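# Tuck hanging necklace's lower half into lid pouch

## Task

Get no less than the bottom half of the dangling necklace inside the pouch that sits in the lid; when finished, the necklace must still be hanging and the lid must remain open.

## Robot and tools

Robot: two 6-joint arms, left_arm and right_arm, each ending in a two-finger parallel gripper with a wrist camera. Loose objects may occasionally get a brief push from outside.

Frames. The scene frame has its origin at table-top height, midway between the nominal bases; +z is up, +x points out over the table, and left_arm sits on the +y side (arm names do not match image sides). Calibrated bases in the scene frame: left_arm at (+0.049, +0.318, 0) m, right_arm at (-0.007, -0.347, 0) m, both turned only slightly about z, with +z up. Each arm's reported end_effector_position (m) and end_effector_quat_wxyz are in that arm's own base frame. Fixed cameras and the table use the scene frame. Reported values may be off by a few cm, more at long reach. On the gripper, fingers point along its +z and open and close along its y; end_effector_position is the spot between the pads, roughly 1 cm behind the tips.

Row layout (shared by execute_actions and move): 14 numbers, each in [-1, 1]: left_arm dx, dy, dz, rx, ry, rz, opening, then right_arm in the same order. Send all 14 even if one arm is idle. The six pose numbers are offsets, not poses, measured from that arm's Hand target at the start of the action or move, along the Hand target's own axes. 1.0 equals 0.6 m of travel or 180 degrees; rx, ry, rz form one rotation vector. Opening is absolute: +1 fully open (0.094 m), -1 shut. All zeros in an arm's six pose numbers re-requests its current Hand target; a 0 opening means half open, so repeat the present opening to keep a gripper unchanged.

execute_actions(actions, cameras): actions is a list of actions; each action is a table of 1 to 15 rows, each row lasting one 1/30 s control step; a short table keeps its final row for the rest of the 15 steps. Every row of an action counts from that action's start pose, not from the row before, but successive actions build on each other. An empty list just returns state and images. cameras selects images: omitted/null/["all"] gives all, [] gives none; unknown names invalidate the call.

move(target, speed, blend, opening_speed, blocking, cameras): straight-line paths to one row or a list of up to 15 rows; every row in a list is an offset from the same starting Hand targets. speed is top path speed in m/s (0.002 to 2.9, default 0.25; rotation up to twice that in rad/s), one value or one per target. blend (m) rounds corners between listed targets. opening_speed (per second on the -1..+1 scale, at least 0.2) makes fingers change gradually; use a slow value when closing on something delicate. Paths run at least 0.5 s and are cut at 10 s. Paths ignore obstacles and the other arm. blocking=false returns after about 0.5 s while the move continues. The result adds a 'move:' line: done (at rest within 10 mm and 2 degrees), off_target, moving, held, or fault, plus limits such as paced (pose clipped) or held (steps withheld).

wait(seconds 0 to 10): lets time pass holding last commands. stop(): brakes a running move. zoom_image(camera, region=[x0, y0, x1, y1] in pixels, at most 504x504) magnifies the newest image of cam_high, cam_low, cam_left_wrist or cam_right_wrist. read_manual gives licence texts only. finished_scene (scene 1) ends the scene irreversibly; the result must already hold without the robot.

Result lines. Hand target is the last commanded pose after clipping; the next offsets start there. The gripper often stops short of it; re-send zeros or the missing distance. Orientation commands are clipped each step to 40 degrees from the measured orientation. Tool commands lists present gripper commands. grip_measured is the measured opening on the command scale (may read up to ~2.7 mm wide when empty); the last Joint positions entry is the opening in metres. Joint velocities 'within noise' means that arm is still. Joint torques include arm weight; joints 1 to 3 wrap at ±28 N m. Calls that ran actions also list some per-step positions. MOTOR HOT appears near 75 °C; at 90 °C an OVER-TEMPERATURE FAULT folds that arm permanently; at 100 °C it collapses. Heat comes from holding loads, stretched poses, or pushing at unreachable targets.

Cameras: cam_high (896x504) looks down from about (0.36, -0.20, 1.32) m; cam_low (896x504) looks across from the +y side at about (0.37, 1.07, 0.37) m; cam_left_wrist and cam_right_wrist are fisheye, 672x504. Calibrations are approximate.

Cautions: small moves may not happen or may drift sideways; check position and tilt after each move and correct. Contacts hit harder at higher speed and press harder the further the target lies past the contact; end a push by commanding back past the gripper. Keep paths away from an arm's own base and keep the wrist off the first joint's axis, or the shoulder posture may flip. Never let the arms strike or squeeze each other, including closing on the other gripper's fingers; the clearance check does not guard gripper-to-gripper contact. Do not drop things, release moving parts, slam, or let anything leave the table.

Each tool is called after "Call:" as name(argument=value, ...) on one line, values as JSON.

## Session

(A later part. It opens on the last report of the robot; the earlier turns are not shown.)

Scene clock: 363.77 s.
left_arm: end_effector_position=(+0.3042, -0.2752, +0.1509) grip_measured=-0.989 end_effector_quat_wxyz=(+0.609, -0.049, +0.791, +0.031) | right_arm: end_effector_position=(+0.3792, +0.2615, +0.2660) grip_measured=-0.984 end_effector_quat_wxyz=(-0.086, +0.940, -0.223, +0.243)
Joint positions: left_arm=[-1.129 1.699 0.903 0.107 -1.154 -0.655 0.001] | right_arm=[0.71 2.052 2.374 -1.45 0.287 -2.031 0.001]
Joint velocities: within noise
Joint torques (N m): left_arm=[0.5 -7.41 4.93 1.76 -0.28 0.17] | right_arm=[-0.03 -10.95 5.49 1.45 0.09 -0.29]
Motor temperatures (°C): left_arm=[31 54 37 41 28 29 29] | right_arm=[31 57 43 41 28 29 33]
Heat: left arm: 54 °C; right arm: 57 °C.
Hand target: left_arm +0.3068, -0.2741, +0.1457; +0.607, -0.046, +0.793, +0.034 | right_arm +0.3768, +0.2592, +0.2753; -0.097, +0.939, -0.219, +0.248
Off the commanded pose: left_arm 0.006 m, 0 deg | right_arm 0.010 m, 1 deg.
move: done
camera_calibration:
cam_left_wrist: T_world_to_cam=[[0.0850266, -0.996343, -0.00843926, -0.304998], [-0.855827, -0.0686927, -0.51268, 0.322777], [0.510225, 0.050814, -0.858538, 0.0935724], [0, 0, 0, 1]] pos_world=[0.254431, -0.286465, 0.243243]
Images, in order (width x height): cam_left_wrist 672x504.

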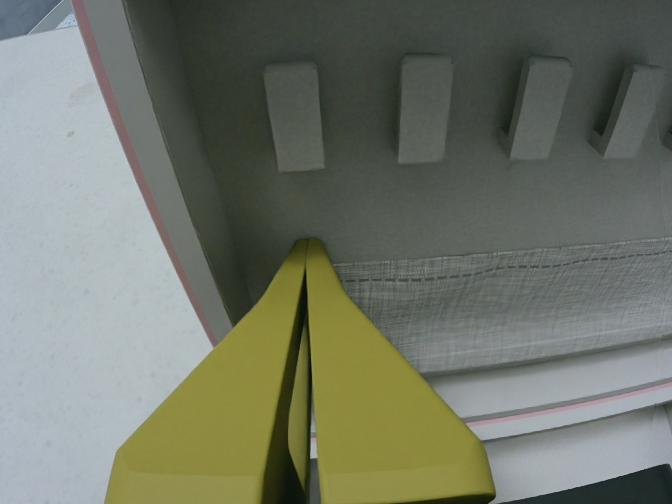

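Call:
move(target=[[0.0052, 0, -0.0193, 0, 0, 0, -1, 0, 0, 0, 0, 0, 0, -1], [-0.0105, -0.0483, -0.0883, 0, 0, 0, -1, 0, 0, 0, 0, 0, 0, -1], [-0.0105, -0.0483, -0.0883, 0.0065, 0.0165, 0.4988, -0.5, 0, 0, 0, 0, 0, 0, -1]], speed=[0.08, 0.15, 0.35], cameras=["cam_left_wrist", "cam_high"])

Scene clock: 371.57 s.
left_arm: end_effector_position=(+0.2585, -0.3045, +0.1617) grip_measured=-0.502 end_effector_quat_wxyz=(+0.381, +0.535, +0.605, +0.450) | right_arm: end_effector_position=(+0.3792, +0.2615, +0.2660) grip_measured=-0.984 end_effector_quat_wxyz=(-0.086, +0.940, -0.223, +0.243)
Joint positions: left_arm=[-1.285 1.785 1.18 -0.548 -1.231 0.462 0.023] | right_arm=[0.71 2.052 2.374 -1.45 0.287 -2.031 0.001]
Joint velocities: within noise
Joint torques (N m): left_arm=[0.27 -9.18 6.95 1.2 -0.39 0.08] | right_arm=[0.01 -10.93 5.49 1.46 0.09 -0.3]
Motor temperatures (°C): left_arm=[31 53 38 41 28 29 29] | right_arm=[31 57 43 41 28 29 33]
Heat: left arm: 53 °C; right arm: 57 °C.
Hand target: left_arm +0.2610, -0.3084, +0.1657; +0.387, +0.531, +0.608, +0.444 | right_arm +0.3768, +0.2592, +0.2753; -0.097, +0.939, -0.219, +0.248
Off the commanded pose: left_arm 0.006 m, 1 deg | right_arm 0.010 m, 1 deg.
move: done
camera_calibration:
cam_left_wrist: T_world_to_cam=[[-0.33099, -0.000836659, -0.943634, 0.231721], [-0.744359, 0.614853, 0.260547, 0.341436], [0.579978, 0.788641, -0.204133, 0.228395], [0, 0, 0, 1]] pos_world=[0.198384, -0.389861, 0.176323]
Images, in order (width x height): cam_high 896x504, cam_left_wrist 672x504.

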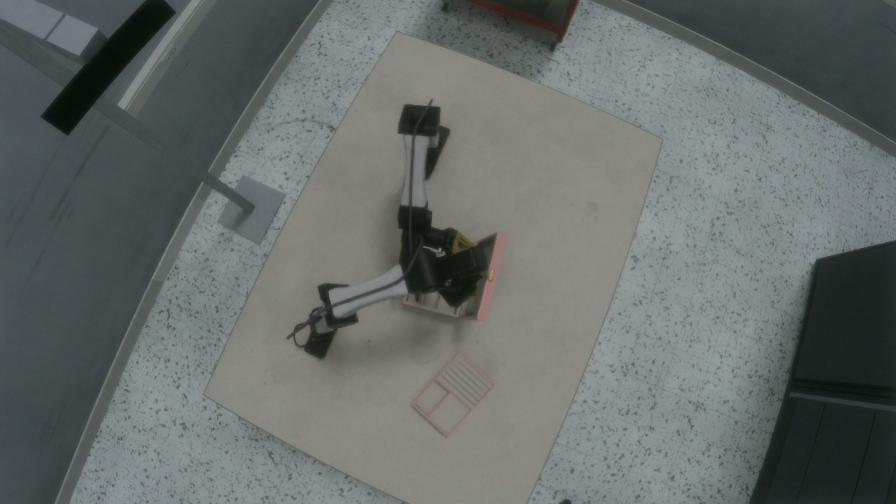

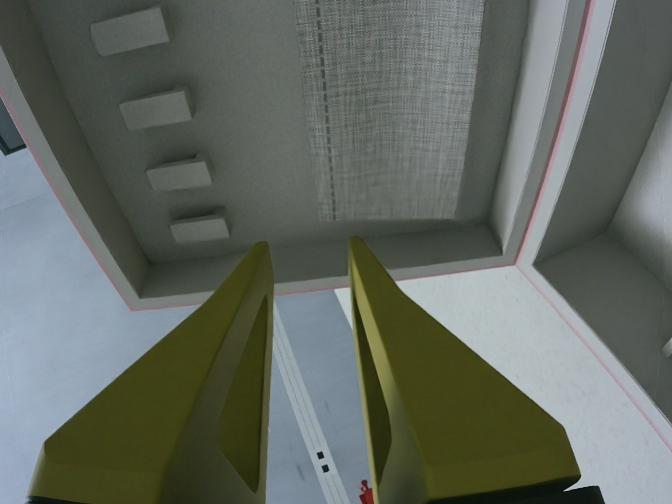

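Call:
move(target=[-0.0083, -0.0032, 0.0483, 0.0167, 0, 0, -0.5, 0, 0, 0, 0, 0, 0, -1], speed=0.1, cameras=["cam_left_wrist"])

Scene clock: 373.47 s.
left_arm: end_effector_position=(+0.2851, -0.3043, +0.1522) grip_measured=-0.502 end_effector_quat_wxyz=(+0.367, +0.544, +0.618, +0.433) | right_arm: end_effector_position=(+0.3792, +0.2615, +0.2660) grip_measured=-0.984 end_effector_quat_wxyz=(-0.086, +0.940, -0.223, +0.243)
Joint positions: left_arm=[-1.203 1.799 1.18 -0.428 -1.147 0.584 0.023] | right_arm=[0.71 2.052 2.374 -1.45 0.287 -2.031 0.001]
Joint velocities: within noise
Joint torques (N m): left_arm=[0.03 -8.54 7.34 1.37 -0.32 0.09] | right_arm=[-0.02 -10.95 5.49 1.45 0.09 -0.29]
Motor temperatures (°C): left_arm=[31 53 38 41 28 29 29] | right_arm=[31 57 43 41 28 29 33]
Heat: left arm: 53 °C; right arm: 57 °C.
Hand target: left_arm +0.2884, -0.3097, +0.1550; +0.373, +0.541, +0.620, +0.428 | right_arm +0.3768, +0.2592, +0.2753; -0.097, +0.939, -0.219, +0.248
Off the commanded pose: left_arm 0.007 m, 1 deg | right_arm 0.010 m, 1 deg.
move: done
camera_calibration:
cam_left_wrist: T_world_to_cam=[[-0.380912, -0.0108987, -0.924547, 0.239848], [-0.731503, 0.615136, 0.294127, 0.354998], [0.565517, 0.788346, -0.242285, 0.220734], [0, 0, 0, 1]] pos_world=[0.226214, -0.389773, 0.170817]
Images, in order (width x height): cam_left_wrist 672x504.

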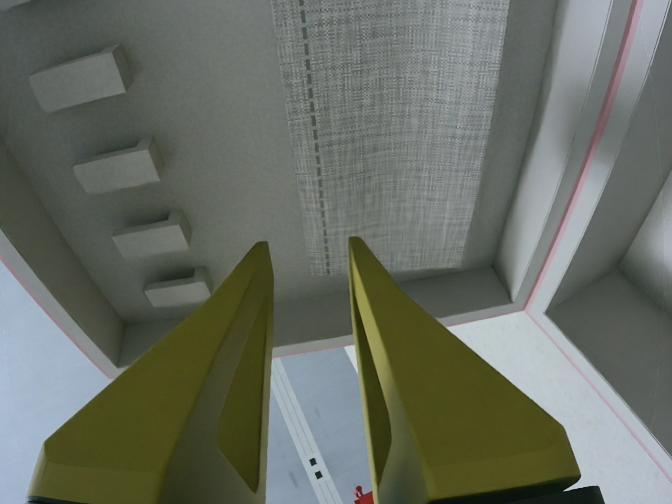

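Call:
move(target=[0, -0.0075, 0.0225, 0, 0, 0, -0.5, 0, 0, 0, 0, 0, 0, -1], speed=0.06, cameras=["cam_left_wrist"])

Call:
zoom_image(camera="cam_left_wrist", region=[230, 190, 430, 340])

Scene clock: 374.97 s.
left_arm: end_effector_position=(+0.2972, -0.3082, +0.1508) grip_measured=-0.502 end_effector_quat_wxyz=(+0.376, +0.539, +0.621, +0.428) | right_arm: end_effector_position=(+0.3792, +0.2615, +0.2660) grip_measured=-0.984 end_effector_quat_wxyz=(-0.086, +0.940, -0.223, +0.243)
Joint positions: left_arm=[-1.175 1.812 1.175 -0.333 -1.131 0.643 0.023] | right_arm=[0.71 2.052 2.374 -1.45 0.287 -2.031 0.001]
Joint velocities: within noise
Joint torques (N m): left_arm=[0.32 -8.66 5.27 1.48 -0.3 0.04] | right_arm=[-0.01 -10.92 5.49 1.46 0.09 -0.29]
Motor temperatures (°C): left_arm=[31 53 38 41 28 29 29] | right_arm=[31 57 43 41 28 29 33]
Heat: left arm: 53 °C; right arm: 57 °C.
Hand target: left_arm +0.2993, -0.3083, +0.1460; +0.373, +0.542, +0.620, +0.428 | right_arm +0.3768, +0.2592, +0.2753; -0.097, +0.939, -0.219, +0.248
Off the commanded pose: left_arm 0.005 m, 0 deg | right_arm 0.010 m, 1 deg.
move: done
camera_calibration:
cam_left_wrist: T_world_to_cam=[[-0.3735, -0.0308875, -0.927116, 0.235177], [-0.73276, 0.622685, 0.274456, 0.372298], [0.568824, 0.781862, -0.255206, 0.215561], [0, 0, 0, 1]] pos_world=[0.238027, -0.393099, 0.17087]
Images, in order (width x height): cam_left_wrist 672x504.

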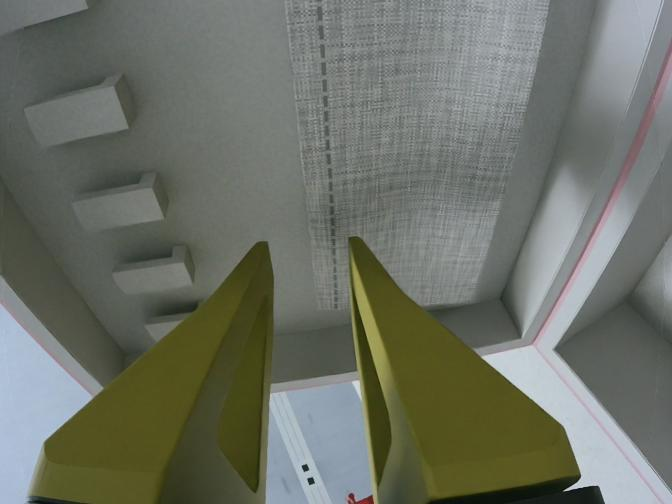

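Scaled by 2.520 from the camera's 672x504 image, which has a finer 960x720 frame.

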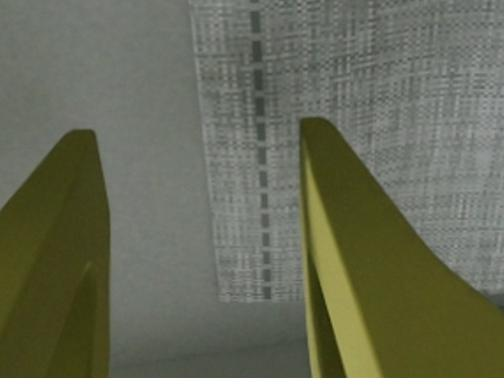

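Call:
move(target=[0, -0.0156, 0.0059, 0, 0, 0, -0.5, 0, 0, 0, 0, 0, 0, -1], speed=0.05, cameras=["cam_left_wrist"])

Call:
zoom_image(camera="cam_left_wrist", region=[230, 190, 430, 340])

Scene clock: 376.30 s.
left_arm: end_effector_position=(+0.2973, -0.3084, +0.1404) grip_measured=-0.502 end_effector_quat_wxyz=(+0.375, +0.539, +0.620, +0.428) | right_arm: end_effector_position=(+0.3792, +0.2615, +0.2660) grip_measured=-0.984 end_effector_quat_wxyz=(-0.086, +0.940, -0.223, +0.243)
Joint positions: left_arm=[-1.175 1.829 1.152 -0.293 -1.13 0.644 0.023] | right_arm=[0.71 2.052 2.374 -1.45 0.287 -2.031 0.001]
Joint velocities: within noise
Joint torques (N m): left_arm=[0.23 -9.01 5.34 1.58 -0.35 0.03] | right_arm=[0.01 -10.95 5.5 1.45 0.09 -0.3]
Motor temperatures (°C): left_arm=[31 53 38 41 28 29 29] | right_arm=[31 57 43 41 28 29 33]
Heat: left arm: 53 °C; right arm: 57 °C.
Hand target: left_arm +0.2993, -0.3083, +0.1361; +0.374, +0.541, +0.620, +0.428 | right_arm +0.3768, +0.2592, +0.2753; -0.097, +0.939, -0.219, +0.248
Off the commanded pose: left_arm 0.005 m, 0 deg | right_arm 0.010 m, 1 deg.
move: done
camera_calibration:
cam_left_wrist: T_world_to_cam=[[-0.374269, -0.0298457, -0.92684, 0.225987], [-0.732103, 0.622966, 0.275571, 0.375078], [0.569165, 0.78168, -0.255007, 0.212852], [0, 0, 0, 1]] pos_world=[0.238028, -0.393298, 0.160372]
Images, in order (width x height): cam_left_wrist 672x504.

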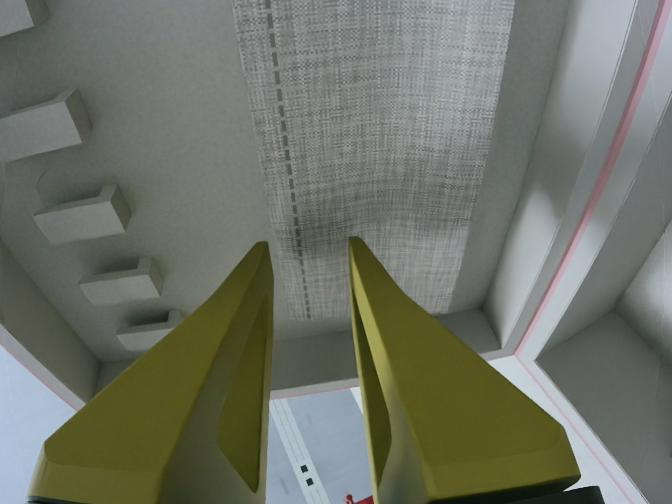

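Scaled by 2.520 from the camera's 672x504 image, which has a finer 960x720 frame.

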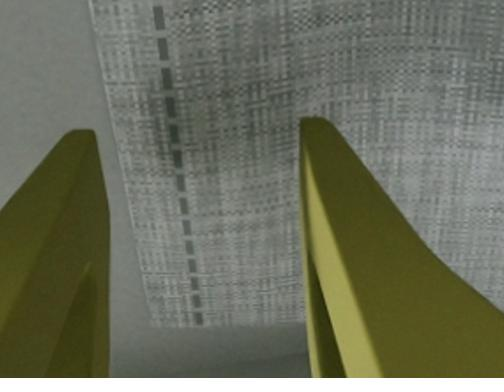

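Call:
move(target=[0, 0.0012, 0.0102, 0, 0, 0, -0.5, 0, 0, 0, 0, 0, 0, -1], speed=0.05, cameras=["cam_left_wrist"])

Call:
zoom_image(camera="cam_left_wrist", region=[230, 190, 430, 340])

Scene clock: 377.50 s.
left_arm: end_effector_position=(+0.3025, -0.3080, +0.1406) grip_measured=-0.502 end_effector_quat_wxyz=(+0.377, +0.539, +0.621, +0.427) | right_arm: end_effector_position=(+0.3792, +0.2615, +0.2660) grip_measured=-0.984 end_effector_quat_wxyz=(-0.086, +0.940, -0.223, +0.243)
Joint positions: left_arm=[-1.161 1.829 1.146 -0.256 -1.121 0.673 0.023] | right_arm=[0.71 2.052 2.374 -1.45 0.287 -2.031 0.001]
Joint velocities: within noise
Joint torques (N m): left_arm=[0.42 -8.34 5.24 1.54 -0.27 0.07] | right_arm=[0.01 -10.95 5.49 1.46 0.09 -0.29]
Motor temperatures (°C): left_arm=[31 53 38 41 28 29 29] | right_arm=[31 57 43 41 28 29 33]
Heat: left arm: 53 °C; right arm: 57 °C.
Hand target: left_arm +0.3053, -0.3074, +0.1346; +0.373, +0.541, +0.620, +0.428 | right_arm +0.3768, +0.2592, +0.2753; -0.097, +0.939, -0.219, +0.248
Off the commanded pose: left_arm 0.007 m, 1 deg | right_arm 0.010 m, 1 deg.
move: done
camera_calibration:
cam_left_wrist: T_world_to_cam=[[-0.372557, -0.0330696, -0.92742, 0.226779], [-0.731831, 0.624982, 0.271701, 0.37972], [0.570635, 0.779939, -0.257043, 0.208971], [0, 0, 0, 1]] pos_world=[0.243132, -0.392803, 0.160863]
Images, in order (width x height): cam_left_wrist 672x504.

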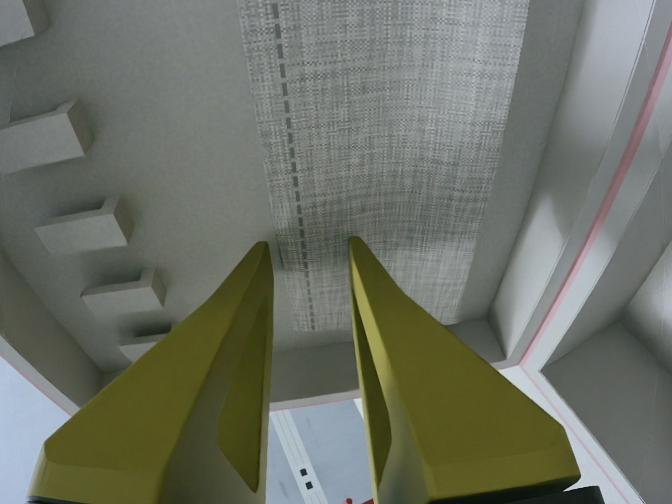

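Scaled by 2.520 from the camera's 672x504 image, which has a finer 960x720 frame.

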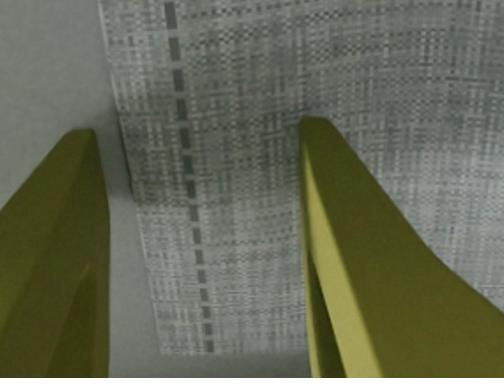

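Call:
zoom_image(camera="cam_left_wrist", region=[250, 220, 330, 280])

Scaled by 6.300 from the camera's 672x504 image, which has a finer 960x720 frame.

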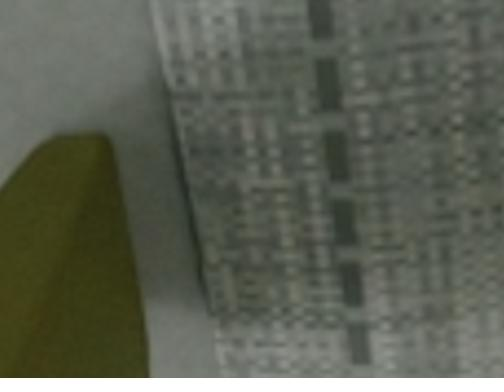

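Call:
move(target=[0, 0.0004, 0.0034, 0, 0, 0, -0.6, 0, 0, 0, 0, 0, 0, -1], opening_speed=0.2, speed=0.05, cameras=["cam_left_wrist"])

Call:
zoom_image(camera="cam_left_wrist", region=[250, 210, 370, 300])

Scene clock: 378.67 s.
left_arm: end_effector_position=(+0.3043, -0.3084, +0.1393) grip_measured=-0.598 end_effector_quat_wxyz=(+0.376, +0.539, +0.620, +0.427) | right_arm: end_effector_position=(+0.3792, +0.2615, +0.2660) grip_measured=-0.984 end_effector_quat_wxyz=(-0.086, +0.940, -0.223, +0.243)
Joint positions: left_arm=[-1.157 1.834 1.146 -0.246 -1.119 0.682 0.019] | right_arm=[0.71 2.052 2.374 -1.45 0.287 -2.031 0.001]
Joint velocities: within noise
Joint torques (N m): left_arm=[0.59 -8.9 5 1.55 -0.27 0.06] | right_arm=[-0.02 -10.93 5.49 1.45 0.09 -0.29]
Motor temperatures (°C): left_arm=[31 53 38 41 28 29 29] | right_arm=[31 57 43 41 28 29 33]
Heat: left arm: 53 °C; right arm: 57 °C.
Hand target: left_arm +0.3071, -0.3073, +0.1341; +0.374, +0.542, +0.620, +0.428 | right_arm +0.3768, +0.2592, +0.2753; -0.097, +0.939, -0.219, +0.248
Off the commanded pose: left_arm 0.006 m, 0 deg | right_arm 0.010 m, 1 deg.
move: done
camera_calibration:
cam_left_wrist: T_world_to_cam=[[-0.373301, -0.0305998, -0.927205, 0.227135], [-0.731213, 0.624801, 0.273773, 0.381003], [0.570941, 0.780184, -0.255614, 0.207642], [0, 0, 0, 1]] pos_world=[0.244833, -0.3931, 0.159368]
Images, in order (width x height): cam_left_wrist 672x504.

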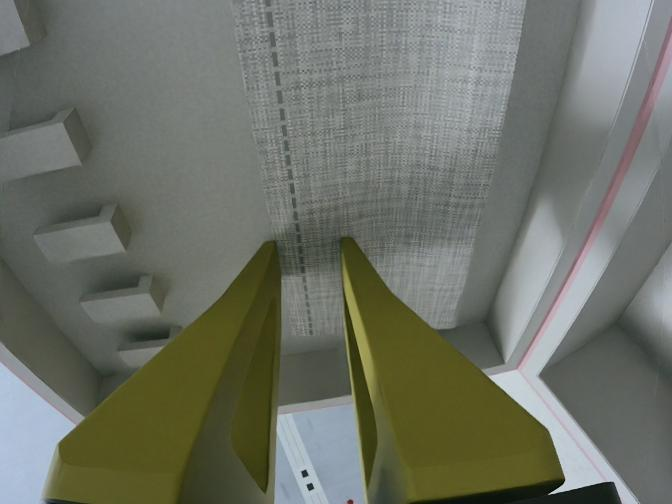

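Scaled by 4.200 from the camera's 672x504 image, which has a finer 960x720 frame.

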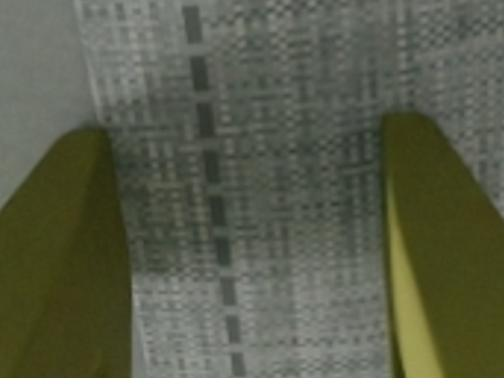

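Call:
move(target=[0, 0, 0, 0, 0, 0, -0.7, 0, 0, 0, 0, 0, 0, -1], opening_speed=0.2, speed=0.05, cameras=["cam_left_wrist"])

Call:
zoom_image(camera="cam_left_wrist", region=[250, 210, 370, 300])

Scene clock: 379.63 s.
left_arm: end_effector_position=(+0.3045, -0.3087, +0.1395) grip_measured=-0.698 end_effector_quat_wxyz=(+0.377, +0.539, +0.620, +0.427) | right_arm: end_effector_position=(+0.3792, +0.2615, +0.2660) grip_measured=-0.984 end_effector_quat_wxyz=(-0.086, +0.940, -0.223, +0.243)
Joint positions: left_arm=[-1.157 1.834 1.146 -0.243 -1.119 0.683 0.014] | right_arm=[0.71 2.052 2.374 -1.45 0.287 -2.031 0.001]
Joint velocities: within noise
Joint torques (N m): left_arm=[0.36 -9.05 5.03 1.58 -0.33 0.1] | right_arm=[-0.01 -10.96 5.48 1.45 0.09 -0.3]
Motor temperatures (°C): left_arm=[31 53 37 41 28 29 29] | right_arm=[31 57 43 41 28 29 33]
Heat: left arm: 53 °C; right arm: 57 °C.
Hand target: left_arm +0.3072, -0.3073, +0.1341; +0.374, +0.541, +0.620, +0.428 | right_arm +0.3768, +0.2592, +0.2753; -0.097, +0.939, -0.219, +0.248
Off the commanded pose: left_arm 0.006 m, 1 deg | right_arm 0.010 m, 1 deg.
move: done
camera_calibration:
cam_left_wrist: T_world_to_cam=[[-0.372437, -0.0321407, -0.927501, 0.22676], [-0.731345, 0.625421, 0.271998, 0.381717], [0.571336, 0.779626, -0.256436, 0.207736], [0, 0, 0, 1]] pos_world=[0.244934, -0.393402, 0.159765]
Images, in order (width x height): cam_left_wrist 672x504.

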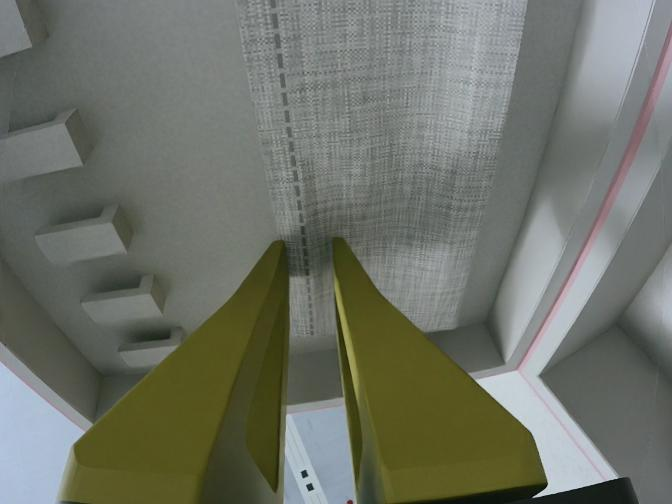

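Scaled by 4.200 from the camera's 672x504 image, which has a finer 960x720 frame.

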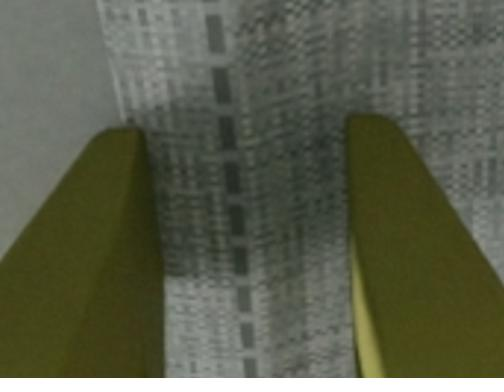

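Call:
move(target=[0, 0, 0, 0, 0, 0, -0.8, 0, 0, 0, 0, 0, 0, -1], opening_speed=0.2, speed=0.05, cameras=["cam_left_wrist"])

Call:
zoom_image(camera="cam_left_wrist", region=[250, 210, 370, 300])

Scene clock: 380.60 s.
left_arm: end_effector_position=(+0.3044, -0.3087, +0.1395) grip_measured=-0.798 end_effector_quat_wxyz=(+0.377, +0.539, +0.620, +0.427) | right_arm: end_effector_position=(+0.3792, +0.2615, +0.2660) grip_measured=-0.984 end_effector_quat_wxyz=(-0.086, +0.940, -0.223, +0.243)
Joint positions: left_arm=[-1.157 1.834 1.146 -0.243 -1.118 0.683 0.01] | right_arm=[0.71 2.052 2.374 -1.45 0.287 -2.031 0.001]
Joint velocities: within noise
Joint torques (N m): left_arm=[0.77 -8.95 5.01 1.58 -0.36 0.04] | right_arm=[-0.02 -10.95 5.49 1.45 0.09 -0.29]
Motor temperatures (°C): left_arm=[31 53 37 41 28 29 29] | right_arm=[31 57 43 41 28 29 33]
Heat: left arm: 53 °C; right arm: 57 °C.
Hand target: left_arm +0.3071, -0.3073, +0.1341; +0.373, +0.541, +0.620, +0.428 | right_arm +0.3768, +0.2592, +0.2753; -0.097, +0.939, -0.219, +0.248
Off the commanded pose: left_arm 0.006 m, 0 deg | right_arm 0.010 m, 1 deg.
move: done
camera_calibration:
cam_left_wrist: T_world_to_cam=[[-0.372749, -0.0317746, -0.927388, 0.226871], [-0.73104, 0.625604, 0.272396, 0.381678], [0.571522, 0.779493, -0.256422, 0.20761], [0, 0, 0, 1]] pos_world=[0.244935, -0.393401, 0.159665]
Images, in order (width x height): cam_left_wrist 672x504.

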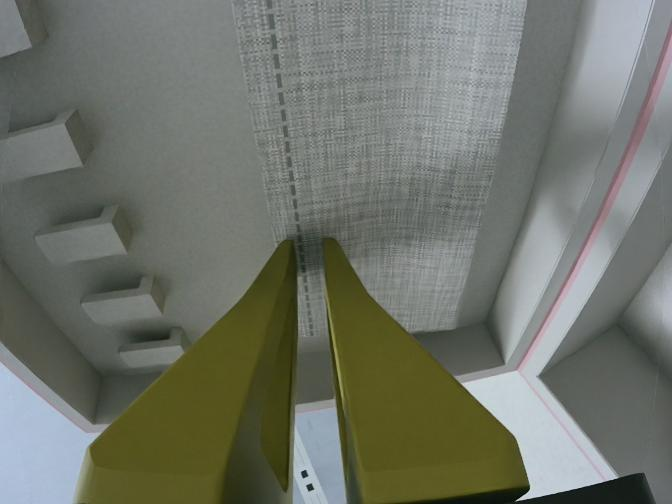

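Scaled by 4.200 from the camera's 672x504 image, which has a finer 960x720 frame.

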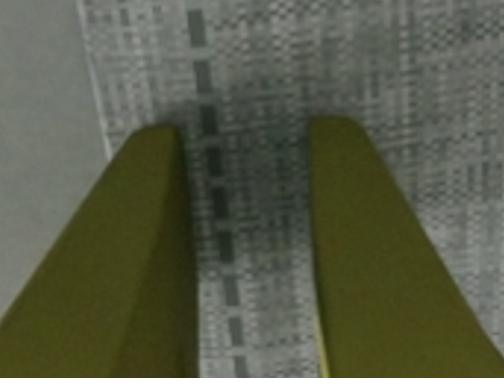

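Call:
move(target=[[0, -0.0071, -0.0187, 0, 0, 0, -0.8, 0, 0, 0, 0, 0, 0, -1], [0, 0.0209, -0.0294, 0.033, 0, 0, -0.5, 0, 0, 0, 0, 0, 0, -1]], speed=0.06, cameras=["cam_left_wrist"])

Scene clock: 382.47 s.
left_arm: end_effector_position=(+0.2946, -0.3051, +0.1337) grip_measured=-0.798 end_effector_quat_wxyz=(+0.349, +0.560, +0.623, +0.421) | right_arm: end_effector_position=(+0.3792, +0.2615, +0.2660) grip_measured=-0.984 end_effector_quat_wxyz=(-0.086, +0.940, -0.223, +0.243)
Joint positions: left_arm=[-1.17 1.834 1.181 -0.399 -1.089 0.612 0.01] | right_arm=[0.71 2.052 2.374 -1.45 0.287 -2.031 0.001]
Joint velocities: within noise
Joint torques (N m): left_arm=[-0.4 -9.77 5.6 1.17 -0.37 -0.03] | right_arm=[0.01 -10.95 5.5 1.45 0.09 -0.29]
Motor temperatures (°C): left_arm=[31 53 37 41 28 29 29] | right_arm=[31 58 43 41 28 29 33]
Heat: left arm: 53 °C; right arm: 58 °C.
Hand target: left_arm +0.2946, -0.3049, +0.1335; +0.349, +0.559, +0.623, +0.422 (not the last commanded pose) | right_arm +0.3768, +0.2592, +0.2753; -0.097, +0.939, -0.219, +0.248
Tool commands: left_gripper/opening=-0.8 right_gripper/opening=-1.0
Off the commanded pose: left_arm 0.019 m, 4 deg | right_arm 0.010 m, 1 deg.
move: held (left_arm; a check stopped the path); path passed 1 of 2 targets; target 2's new opening was not sent; limits=held
pose unreachable (left arm): on one or more control steps of this call, first in action 0 (counted from 0), this arm could not follow its commanded pose, so it was not sent that pose on those steps. It may still have moved: this result reports where it is.
cause: moving toward the commanded pose would bring a part of the arm too close to another arm (this arm's wrist (the part past joint 4) and the right arm's wrist camera, along the way the arms are being sent, or toward where that arm still pushes).
camera_calibration:
cam_left_wrist: T_world_to_cam=[[-0.428931, 0.00276598, -0.903333, 0.241815], [-0.710725, 0.616201, 0.339362, 0.356005], [0.557573, 0.787584, -0.262342, 0.216253], [0, 0, 0, 1]] pos_world=[0.236167, -0.390357, 0.154358]
Images, in order (width x height): cam_left_wrist 672x504.

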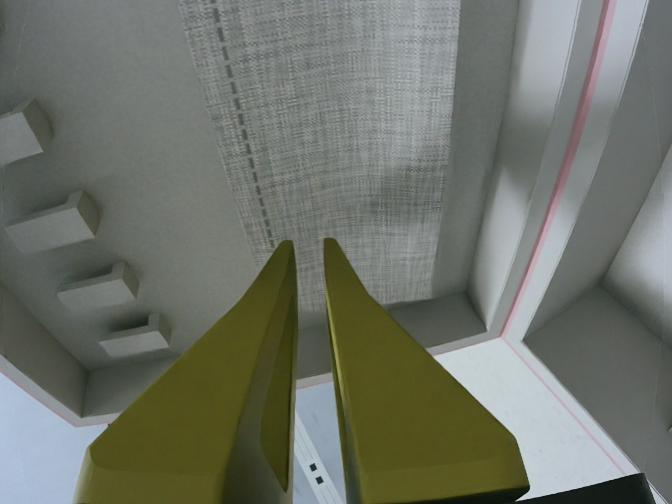

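Call:
move(target=[[0.0167, -0.0075, -0.1421, -0.012, 0, 0, -0.5, 0, 0, 0, 0, 0, 0, -1]], speed=0.12, cameras=["cam_high", "cam_right_wrist"])

Scene clock: 384.97 s.
left_arm: end_effector_position=(+0.2142, -0.3013, +0.1562) grip_measured=-0.502 end_effector_quat_wxyz=(+0.348, +0.561, +0.611, +0.437) | right_arm: end_effector_position=(+0.3792, +0.2615, +0.2660) grip_measured=-0.984 end_effector_quat_wxyz=(-0.086, +0.940, -0.223, +0.243)
Joint positions: left_arm=[-1.398 1.825 1.287 -0.988 -1.185 0.116 0.023] | right_arm=[0.71 2.052 2.374 -1.45 0.287 -2.031 0.001]
Joint velocities: within noise
Joint torques (N m): left_arm=[-0.61 -8.91 7.91 0.31 -0.61 -0.12] | right_arm=[-0.02 -10.96 5.49 1.44 0.1 -0.29]
Motor temperatures (°C): left_arm=[31 53 38 40 28 29 29] | right_arm=[31 58 43 41 28 29 33]
Heat: left arm: 53 °C; right arm: 58 °C.
Hand target: left_arm +0.2143, -0.3066, +0.1639; +0.359, +0.553, +0.614, +0.433 | right_arm +0.3768, +0.2592, +0.2753; -0.097, +0.939, -0.219, +0.248
Off the commanded pose: left_arm 0.009 m, 2 deg | right_arm 0.010 m, 1 deg.
move: done
camera_calibration:
cam_right_wrist: T_world_to_cam=[[0.36518, 0.859604, 0.357387, -0.466353], [0.212964, -0.450859, 0.866818, -0.184521], [0.90625, -0.240434, -0.347709, -0.0792976], [0, 0, 0, 1]] pos_world=[0.281463, 0.29862, 0.299042]
Images, in order (width x height): cam_high 896x504, cam_right_wrist 672x504.

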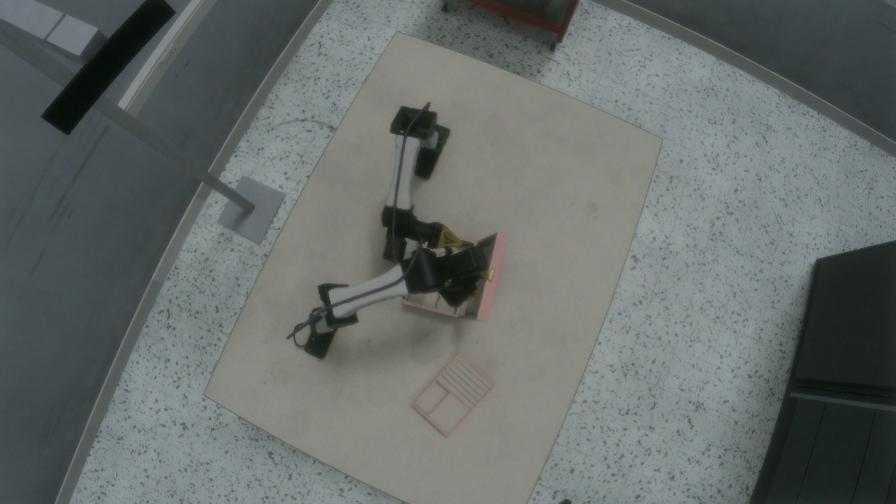

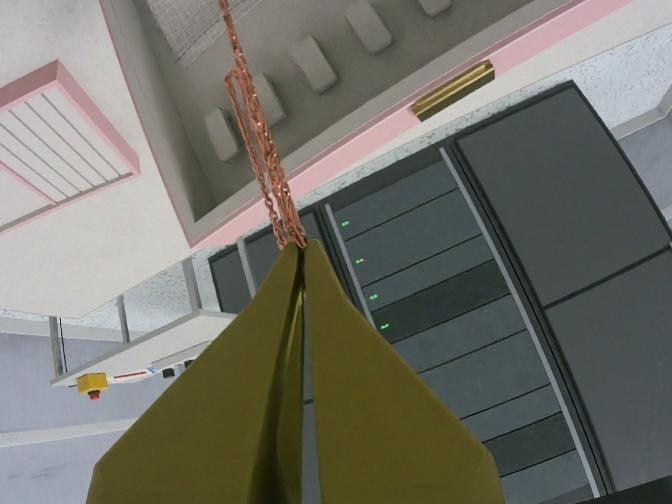

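Call:
move(target=[0, 0, 0, 0, 0, 0, -0.5, 0, 0, 0, 0, 0, 0.93, -1], speed=0.4, cameras=["cam_high", "cam_right_wrist", "cam_low"])

Scene clock: 389.83 s.
left_arm: end_effector_position=(+0.2142, -0.3011, +0.1563) grip_measured=-0.502 end_effector_quat_wxyz=(+0.348, +0.561, +0.611, +0.437) | right_arm: end_effector_position=(+0.3791, +0.2617, +0.2657) grip_measured=-0.984 end_effector_quat_wxyz=(+0.250, +0.106, +0.961, +0.058)
Joint positions: left_arm=[-1.398 1.825 1.287 -0.99 -1.185 0.115 0.023] | right_arm=[0.707 2.052 2.374 -1.45 0.279 0.865 0.001]
Joint velocities: within noise
Joint torques (N m): left_arm=[-0.83 -9.03 7.71 0.33 -0.66 -0.14] | right_arm=[0.14 -10.96 5.63 1.51 0.26 -0.04]
Motor temperatures (°C): left_arm=[31 53 38 39 28 29 29] | right_arm=[31 58 43 41 28 29 33]
Heat: left arm: 53 °C; right arm: 58 °C.
Hand target: left_arm +0.2143, -0.3065, +0.1638; +0.359, +0.553, +0.614, +0.433 | right_arm +0.3768, +0.2592, +0.2752; +0.257, +0.115, +0.957, +0.070
Off the commanded pose: left_arm 0.009 m, 2 deg | right_arm 0.010 m, 2 deg.
move: done
camera_calibration:
cam_right_wrist: T_world_to_cam=[[-0.249111, -0.962253, -0.1096, 0.367327], [-0.943781, 0.215807, 0.25041, 0.243586], [-0.217306, 0.165818, -0.961916, 0.40349], [0, 0, 0, 1]] pos_world=[0.409077, 0.233988, 0.367386]
Images, in order (width x height): cam_high 896x504, cam_low 896x504, cam_right_wrist 672x504.

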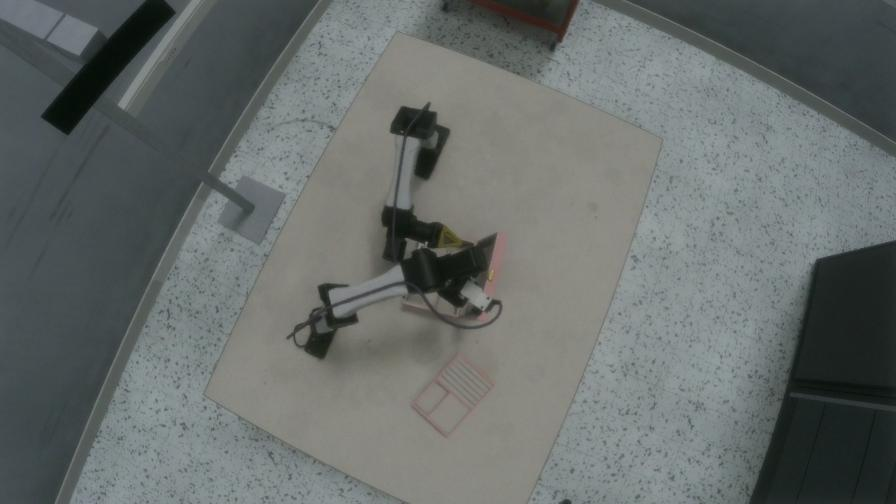

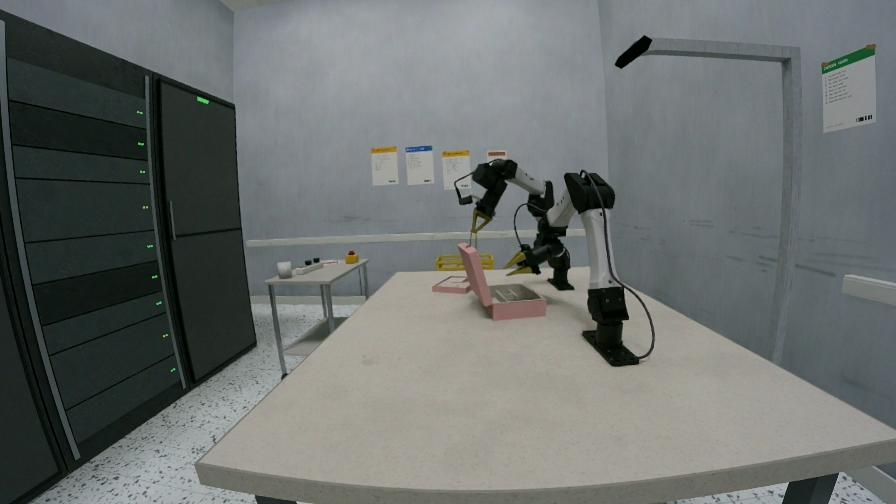

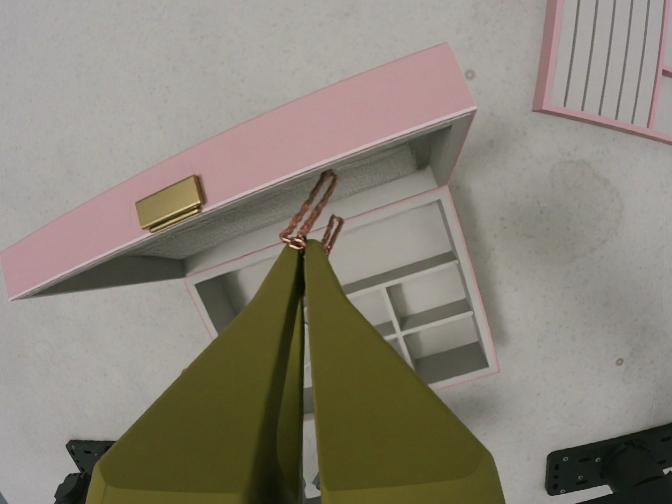

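Call:
zoom_image(camera="cam_right_wrist", region=[130, 100, 450, 300])

Scaled by 1.575 from the camera's 672x504 image, which has a finer 960x720 frame.

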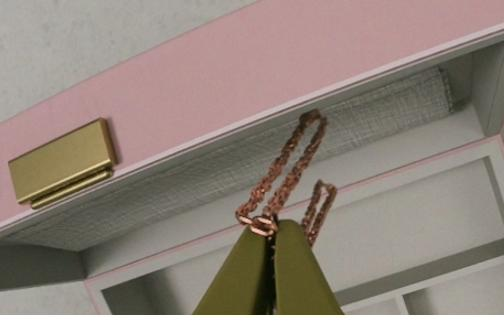

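Call:
move(target=[-0.0164, 0.0340, 0.1119, 0.0277, -0.0036, -0.0117, -0.5, 0, 0, 0, 0, 0, 0, -1], speed=0.12, cameras=["cam_left_wrist", "cam_right_wrist"])

Scene clock: 392.00 s.
left_arm: end_effector_position=(+0.2841, -0.3075, +0.1482) grip_measured=-0.502 end_effector_quat_wxyz=(+0.334, +0.565, +0.637, +0.405) | right_arm: end_effector_position=(+0.3791, +0.2617, +0.2657) grip_measured=-0.984 end_effector_quat_wxyz=(+0.250, +0.107, +0.961, +0.058)
Joint positions: left_arm=[-1.191 1.825 1.28 -0.611 -1.057 0.504 0.023] | right_arm=[0.707 2.052 2.374 -1.45 0.279 0.865 0.001]
Joint velocities: within noise
Joint torques (N m): left_arm=[-0.13 -12.97 5.16 1.24 -0.31 0.05] | right_arm=[0.17 -10.95 5.57 1.51 0.26 -0.07]
Motor temperatures (°C): left_arm=[31 54 38 39 28 29 29] | right_arm=[31 58 43 41 28 29 33]
Heat: left arm: 54 °C; right arm: 58 °C.
Hand target: left_arm +0.2849, -0.3069, +0.1577; +0.346, +0.559, +0.641, +0.396 | right_arm +0.3768, +0.2592, +0.2752; +0.257, +0.115, +0.957, +0.070
Off the commanded pose: left_arm 0.010 m, 2 deg | right_arm 0.010 m, 2 deg.
move: done
camera_calibration:
cam_left_wrist: T_world_to_cam=[[-0.474631, -0.0133137, -0.880084, 0.255091], [-0.699543, 0.612549, 0.367998, 0.336539], [0.534196, 0.79032, -0.300049, 0.240947], [0, 0, 0, 1]] pos_world=[0.227785, -0.393175, 0.172952]
cam_right_wrist: T_world_to_cam=[[-0.249732, -0.962052, -0.109951, 0.367564], [-0.943636, 0.21632, 0.250512, 0.243391], [-0.217221, 0.166315, -0.96185, 0.403332], [0, 0, 0, 1]] pos_world=[0.409077, 0.233886, 0.367386]
Images, in order (width x height): cam_left_wrist 672x504, cam_right_wrist 672x504.

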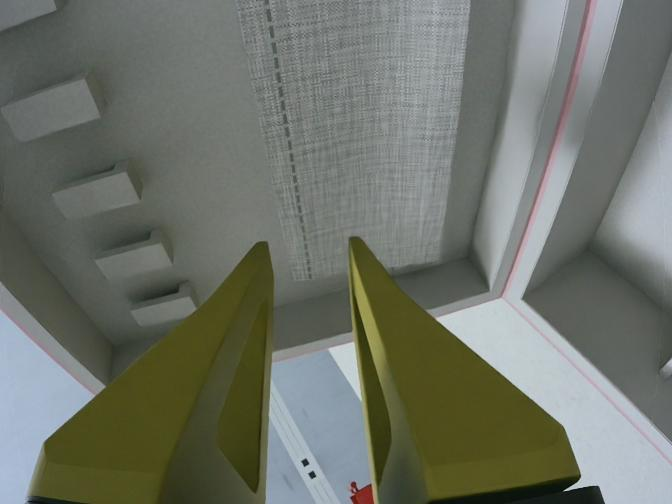

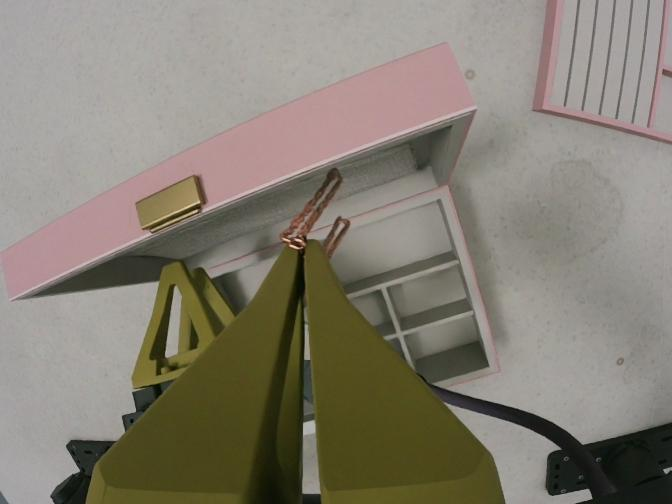

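Call:
move(target=[0, -0.0209, 0.0290, 0, 0, 0, -0.5, 0, 0, 0, 0, 0, 0, -1], speed=0.06, cameras=["cam_left_wrist", "cam_right_wrist"])

Call:
zoom_image(camera="cam_left_wrist", region=[230, 190, 430, 340])

Scene clock: 393.67 s.
left_arm: end_effector_position=(+0.2929, -0.3059, +0.1378) grip_measured=-0.502 end_effector_quat_wxyz=(+0.343, +0.560, +0.640, +0.400) | right_arm: end_effector_position=(+0.3791, +0.2617, +0.2657) grip_measured=-0.984 end_effector_quat_wxyz=(+0.250, +0.107, +0.961, +0.058)
Joint positions: left_arm=[-1.166 1.825 1.225 -0.49 -1.044 0.553 0.023] | right_arm=[0.707 2.052 2.374 -1.45 0.279 0.866 0.001]
Joint velocities: within noise
Joint torques (N m): left_arm=[0.24 -10.36 5.27 1.33 -0.38 0.04] | right_arm=[0.17 -10.99 5.59 1.51 0.26 -0.08]
Motor temperatures (°C): left_arm=[31 54 38 39 28 29 29] | right_arm=[31 58 43 41 28 29 33]
Heat: left arm: 54 °C; right arm: 58 °C.
Hand target: left_arm +0.2948, -0.3056, +0.1388; +0.346, +0.559, +0.641, +0.396 | right_arm +0.3768, +0.2592, +0.2752; +0.257, +0.115, +0.957, +0.070
Off the commanded pose: left_arm 0.002 m, 1 deg | right_arm 0.010 m, 2 deg.
move: done
camera_calibration:
cam_left_wrist: T_world_to_cam=[[-0.467663, -0.0310492, -0.883361, 0.243065], [-0.700893, 0.621939, 0.349202, 0.351359], [0.538554, 0.78245, -0.31262, 0.229947], [0, 0, 0, 1]] pos_world=[0.236099, -0.390899, 0.163905]
cam_right_wrist: T_world_to_cam=[[-0.25007, -0.961953, -0.110051, 0.367715], [-0.943548, 0.216616, 0.25059, 0.243257], [-0.217217, 0.166503, -0.961818, 0.403275], [0, 0, 0, 1]] pos_world=[0.409077, 0.233885, 0.367386]
Images, in order (width x height): cam_left_wrist 672x504, cam_right_wrist 672x504.

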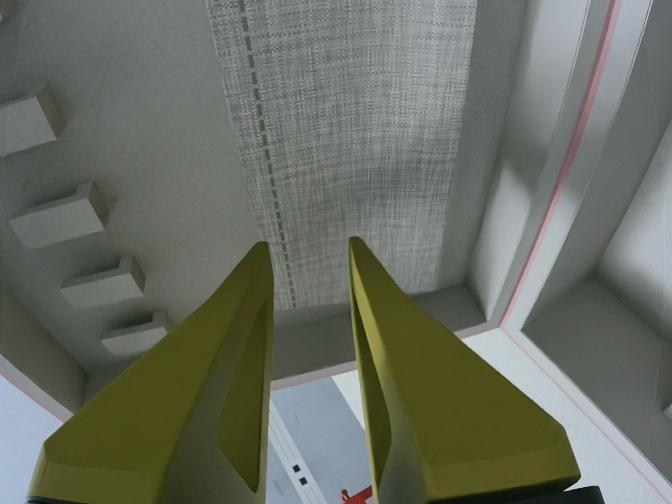

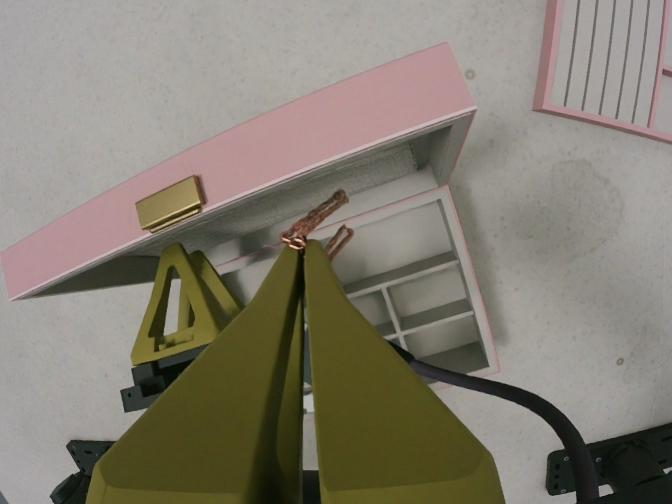

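Scaled by 2.520 from the camera's 672x504 image, which has a finer 960x720 frame.

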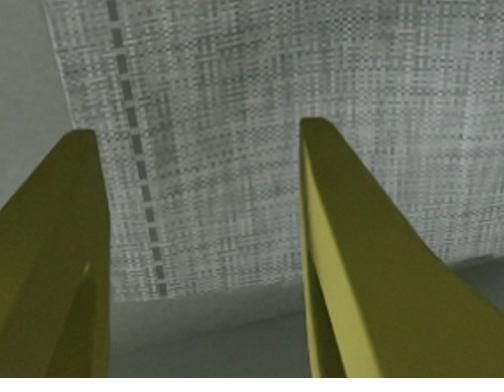

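Call:
move(target=[0, 0.0149, -0.0074, 0, 0, 0, -0.5, 0, 0, 0, 0, 0, 0, -1], speed=0.06, cameras=["cam_left_wrist"])

Scene clock: 394.70 s.
left_arm: end_effector_position=(+0.2922, -0.3045, +0.1370) grip_measured=-0.502 end_effector_quat_wxyz=(+0.338, +0.563, +0.638, +0.402) | right_arm: end_effector_position=(+0.3791, +0.2617, +0.2657) grip_measured=-0.984 end_effector_quat_wxyz=(+0.250, +0.107, +0.961, +0.058)
Joint positions: left_arm=[-1.166 1.825 1.225 -0.501 -1.044 0.554 0.023] | right_arm=[0.707 2.052 2.374 -1.45 0.279 0.866 0.001]
Joint velocities: within noise
Joint torques (N m): left_arm=[0.24 -11.71 7.28 1.09 -0.31 0.11] | right_arm=[0.12 -10.99 5.59 1.51 0.26 -0.08]
Motor temperatures (°C): left_arm=[31 54 38 39 28 29 29] | right_arm=[31 58 43 41 28 29 33]
Heat: left arm: 54 °C; right arm: 58 °C.
Hand target: left_arm +0.2948, -0.3056, +0.1488; +0.346, +0.559, +0.641, +0.396 | right_arm +0.3768, +0.2592, +0.2752; +0.257, +0.115, +0.957, +0.070
Off the commanded pose: left_arm 0.012 m, 1 deg | right_arm 0.010 m, 2 deg.
move: off_target (left_arm)
camera_calibration:
cam_left_wrist: T_world_to_cam=[[-0.471965, -0.0206073, -0.881376, 0.246187], [-0.698616, 0.618543, 0.359638, 0.34724], [0.537758, 0.785481, -0.306328, 0.229256], [0, 0, 0, 1]] pos_world=[0.235495, -0.389786, 0.16233]
Images, in order (width x height): cam_left_wrist 672x504.

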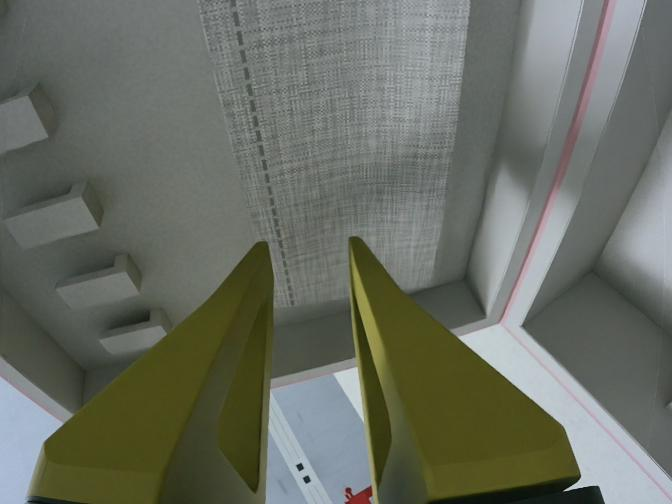

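Call:
move(target=[0, 0.0164, -0.0082, 0, 0, 0, -0.5, 0, 0, 0, 0, 0, 0, -1], speed=0.06, cameras=[])

Scene clock: 395.80 s.
left_arm: end_effector_position=(+0.2914, -0.3027, +0.1392) grip_measured=-0.502 end_effector_quat_wxyz=(+0.328, +0.570, +0.635, +0.406) | right_arm: end_effector_position=(+0.3791, +0.2617, +0.2657) grip_measured=-0.984 end_effector_quat_wxyz=(+0.250, +0.107, +0.961, +0.058)
Joint positions: left_arm=[-1.166 1.825 1.242 -0.542 -1.044 0.556 0.023] | right_arm=[0.707 2.052 2.374 -1.45 0.279 0.866 0.001]
Joint velocities: within noise
Joint torques (N m): left_arm=[0.21 -12.9 8.27 1.06 -0.35 0.09] | right_arm=[0.16 -10.97 5.59 1.52 0.26 -0.09]
Motor temperatures (°C): left_arm=[31 55 38 39 28 29 29] | right_arm=[31 58 43 41 28 29 33]
Heat: left arm: 55 °C; right arm: 58 °C.
Hand target: left_arm +0.2948, -0.3056, +0.1598; +0.346, +0.559, +0.641, +0.396 | right_arm +0.3768, +0.2592, +0.2752; +0.257, +0.115, +0.957, +0.070
Off the commanded pose: left_arm 0.021 m, 3 deg | right_arm 0.010 m, 2 deg.
move: off_target (left_arm)
No camera images: "cameras" was empty.

Call:
move(target=[0, 0.0149, -0.0074, 0, 0, 0, -0.5, 0, 0, 0, 0, 0, 0, -1], speed=0.06, cameras=[])

Scene clock: 396.87 s.
left_arm: end_effector_position=(+0.2917, -0.3033, +0.1482) grip_measured=-0.502 end_effector_quat_wxyz=(+0.327, +0.570, +0.634, +0.407) | right_arm: end_effector_position=(+0.3791, +0.2617, +0.2657) grip_measured=-0.984 end_effector_quat_wxyz=(+0.250, +0.107, +0.961, +0.058)
Joint positions: left_arm=[-1.166 1.818 1.27 -0.581 -1.044 0.556 0.023] | right_arm=[0.707 2.052 2.374 -1.45 0.279 0.866 0.001]
Joint velocities: within noise
Joint torques (N m): left_arm=[0.12 -13.12 8.32 0.99 -0.35 0.11] | right_arm=[0.14 -10.97 5.56 1.51 0.27 -0.08]
Motor temperatures (°C): left_arm=[31 55 38 39 28 29 29] | right_arm=[31 58 43 41 28 29 33]
Heat: left arm: 55 °C; right arm: 58 °C.
Hand target: left_arm +0.2948, -0.3055, +0.1697; +0.346, +0.559, +0.641, +0.397 | right_arm +0.3768, +0.2592, +0.2752; +0.257, +0.115, +0.957, +0.070
Off the commanded pose: left_arm 0.022 m, 3 deg | right_arm 0.010 m, 2 deg.
move: off_target (left_arm)
No camera images: "cameras" was empty.

Call:
move(target=[0, -0.0269, 0.0134, 0, 0, 0, -0.5, 0, 0, 0, 0, 0, 0, -1], speed=0.06, cameras=["cam_left_wrist"])

Scene clock: 398.10 s.
left_arm: end_effector_position=(+0.2929, -0.3063, +0.1474) grip_measured=-0.502 end_effector_quat_wxyz=(+0.338, +0.564, +0.638, +0.401) | right_arm: end_effector_position=(+0.3791, +0.2617, +0.2657) grip_measured=-0.984 end_effector_quat_wxyz=(+0.250, +0.107, +0.961, +0.058)
Joint positions: left_arm=[-1.166 1.818 1.259 -0.541 -1.043 0.556 0.023] | right_arm=[0.707 2.052 2.374 -1.45 0.279 0.866 0.001]
Joint velocities: within noise
Joint torques (N m): left_arm=[0.43 -11.21 5.2 1.4 -0.38 0.08] | right_arm=[0.14 -11 5.59 1.51 0.26 -0.08]
Motor temperatures (°C): left_arm=[31 55 38 39 28 29 29] | right_arm=[31 58 43 41 28 29 33]
Heat: left arm: 55 °C; right arm: 58 °C.
Hand target: left_arm +0.2948, -0.3056, +0.1518; +0.346, +0.559, +0.641, +0.396 | right_arm +0.3768, +0.2592, +0.2752; +0.257, +0.115, +0.957, +0.070
Off the commanded pose: left_arm 0.005 m, 1 deg | right_arm 0.010 m, 2 deg.
move: done
camera_calibration:
cam_left_wrist: T_world_to_cam=[[-0.471979, -0.0206909, -0.881367, 0.255746], [-0.697844, 0.619697, 0.359152, 0.345254], [0.538749, 0.784569, -0.306922, 0.233026], [0, 0, 0, 1]] pos_world=[0.236098, -0.391486, 0.172929]
Images, in order (width x height): cam_left_wrist 672x504.

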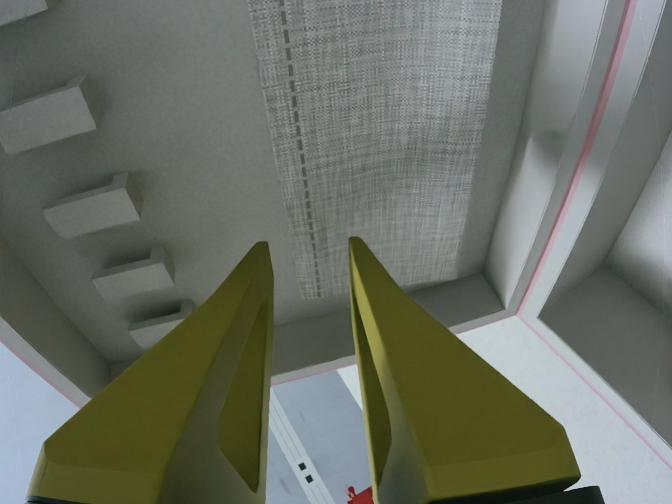

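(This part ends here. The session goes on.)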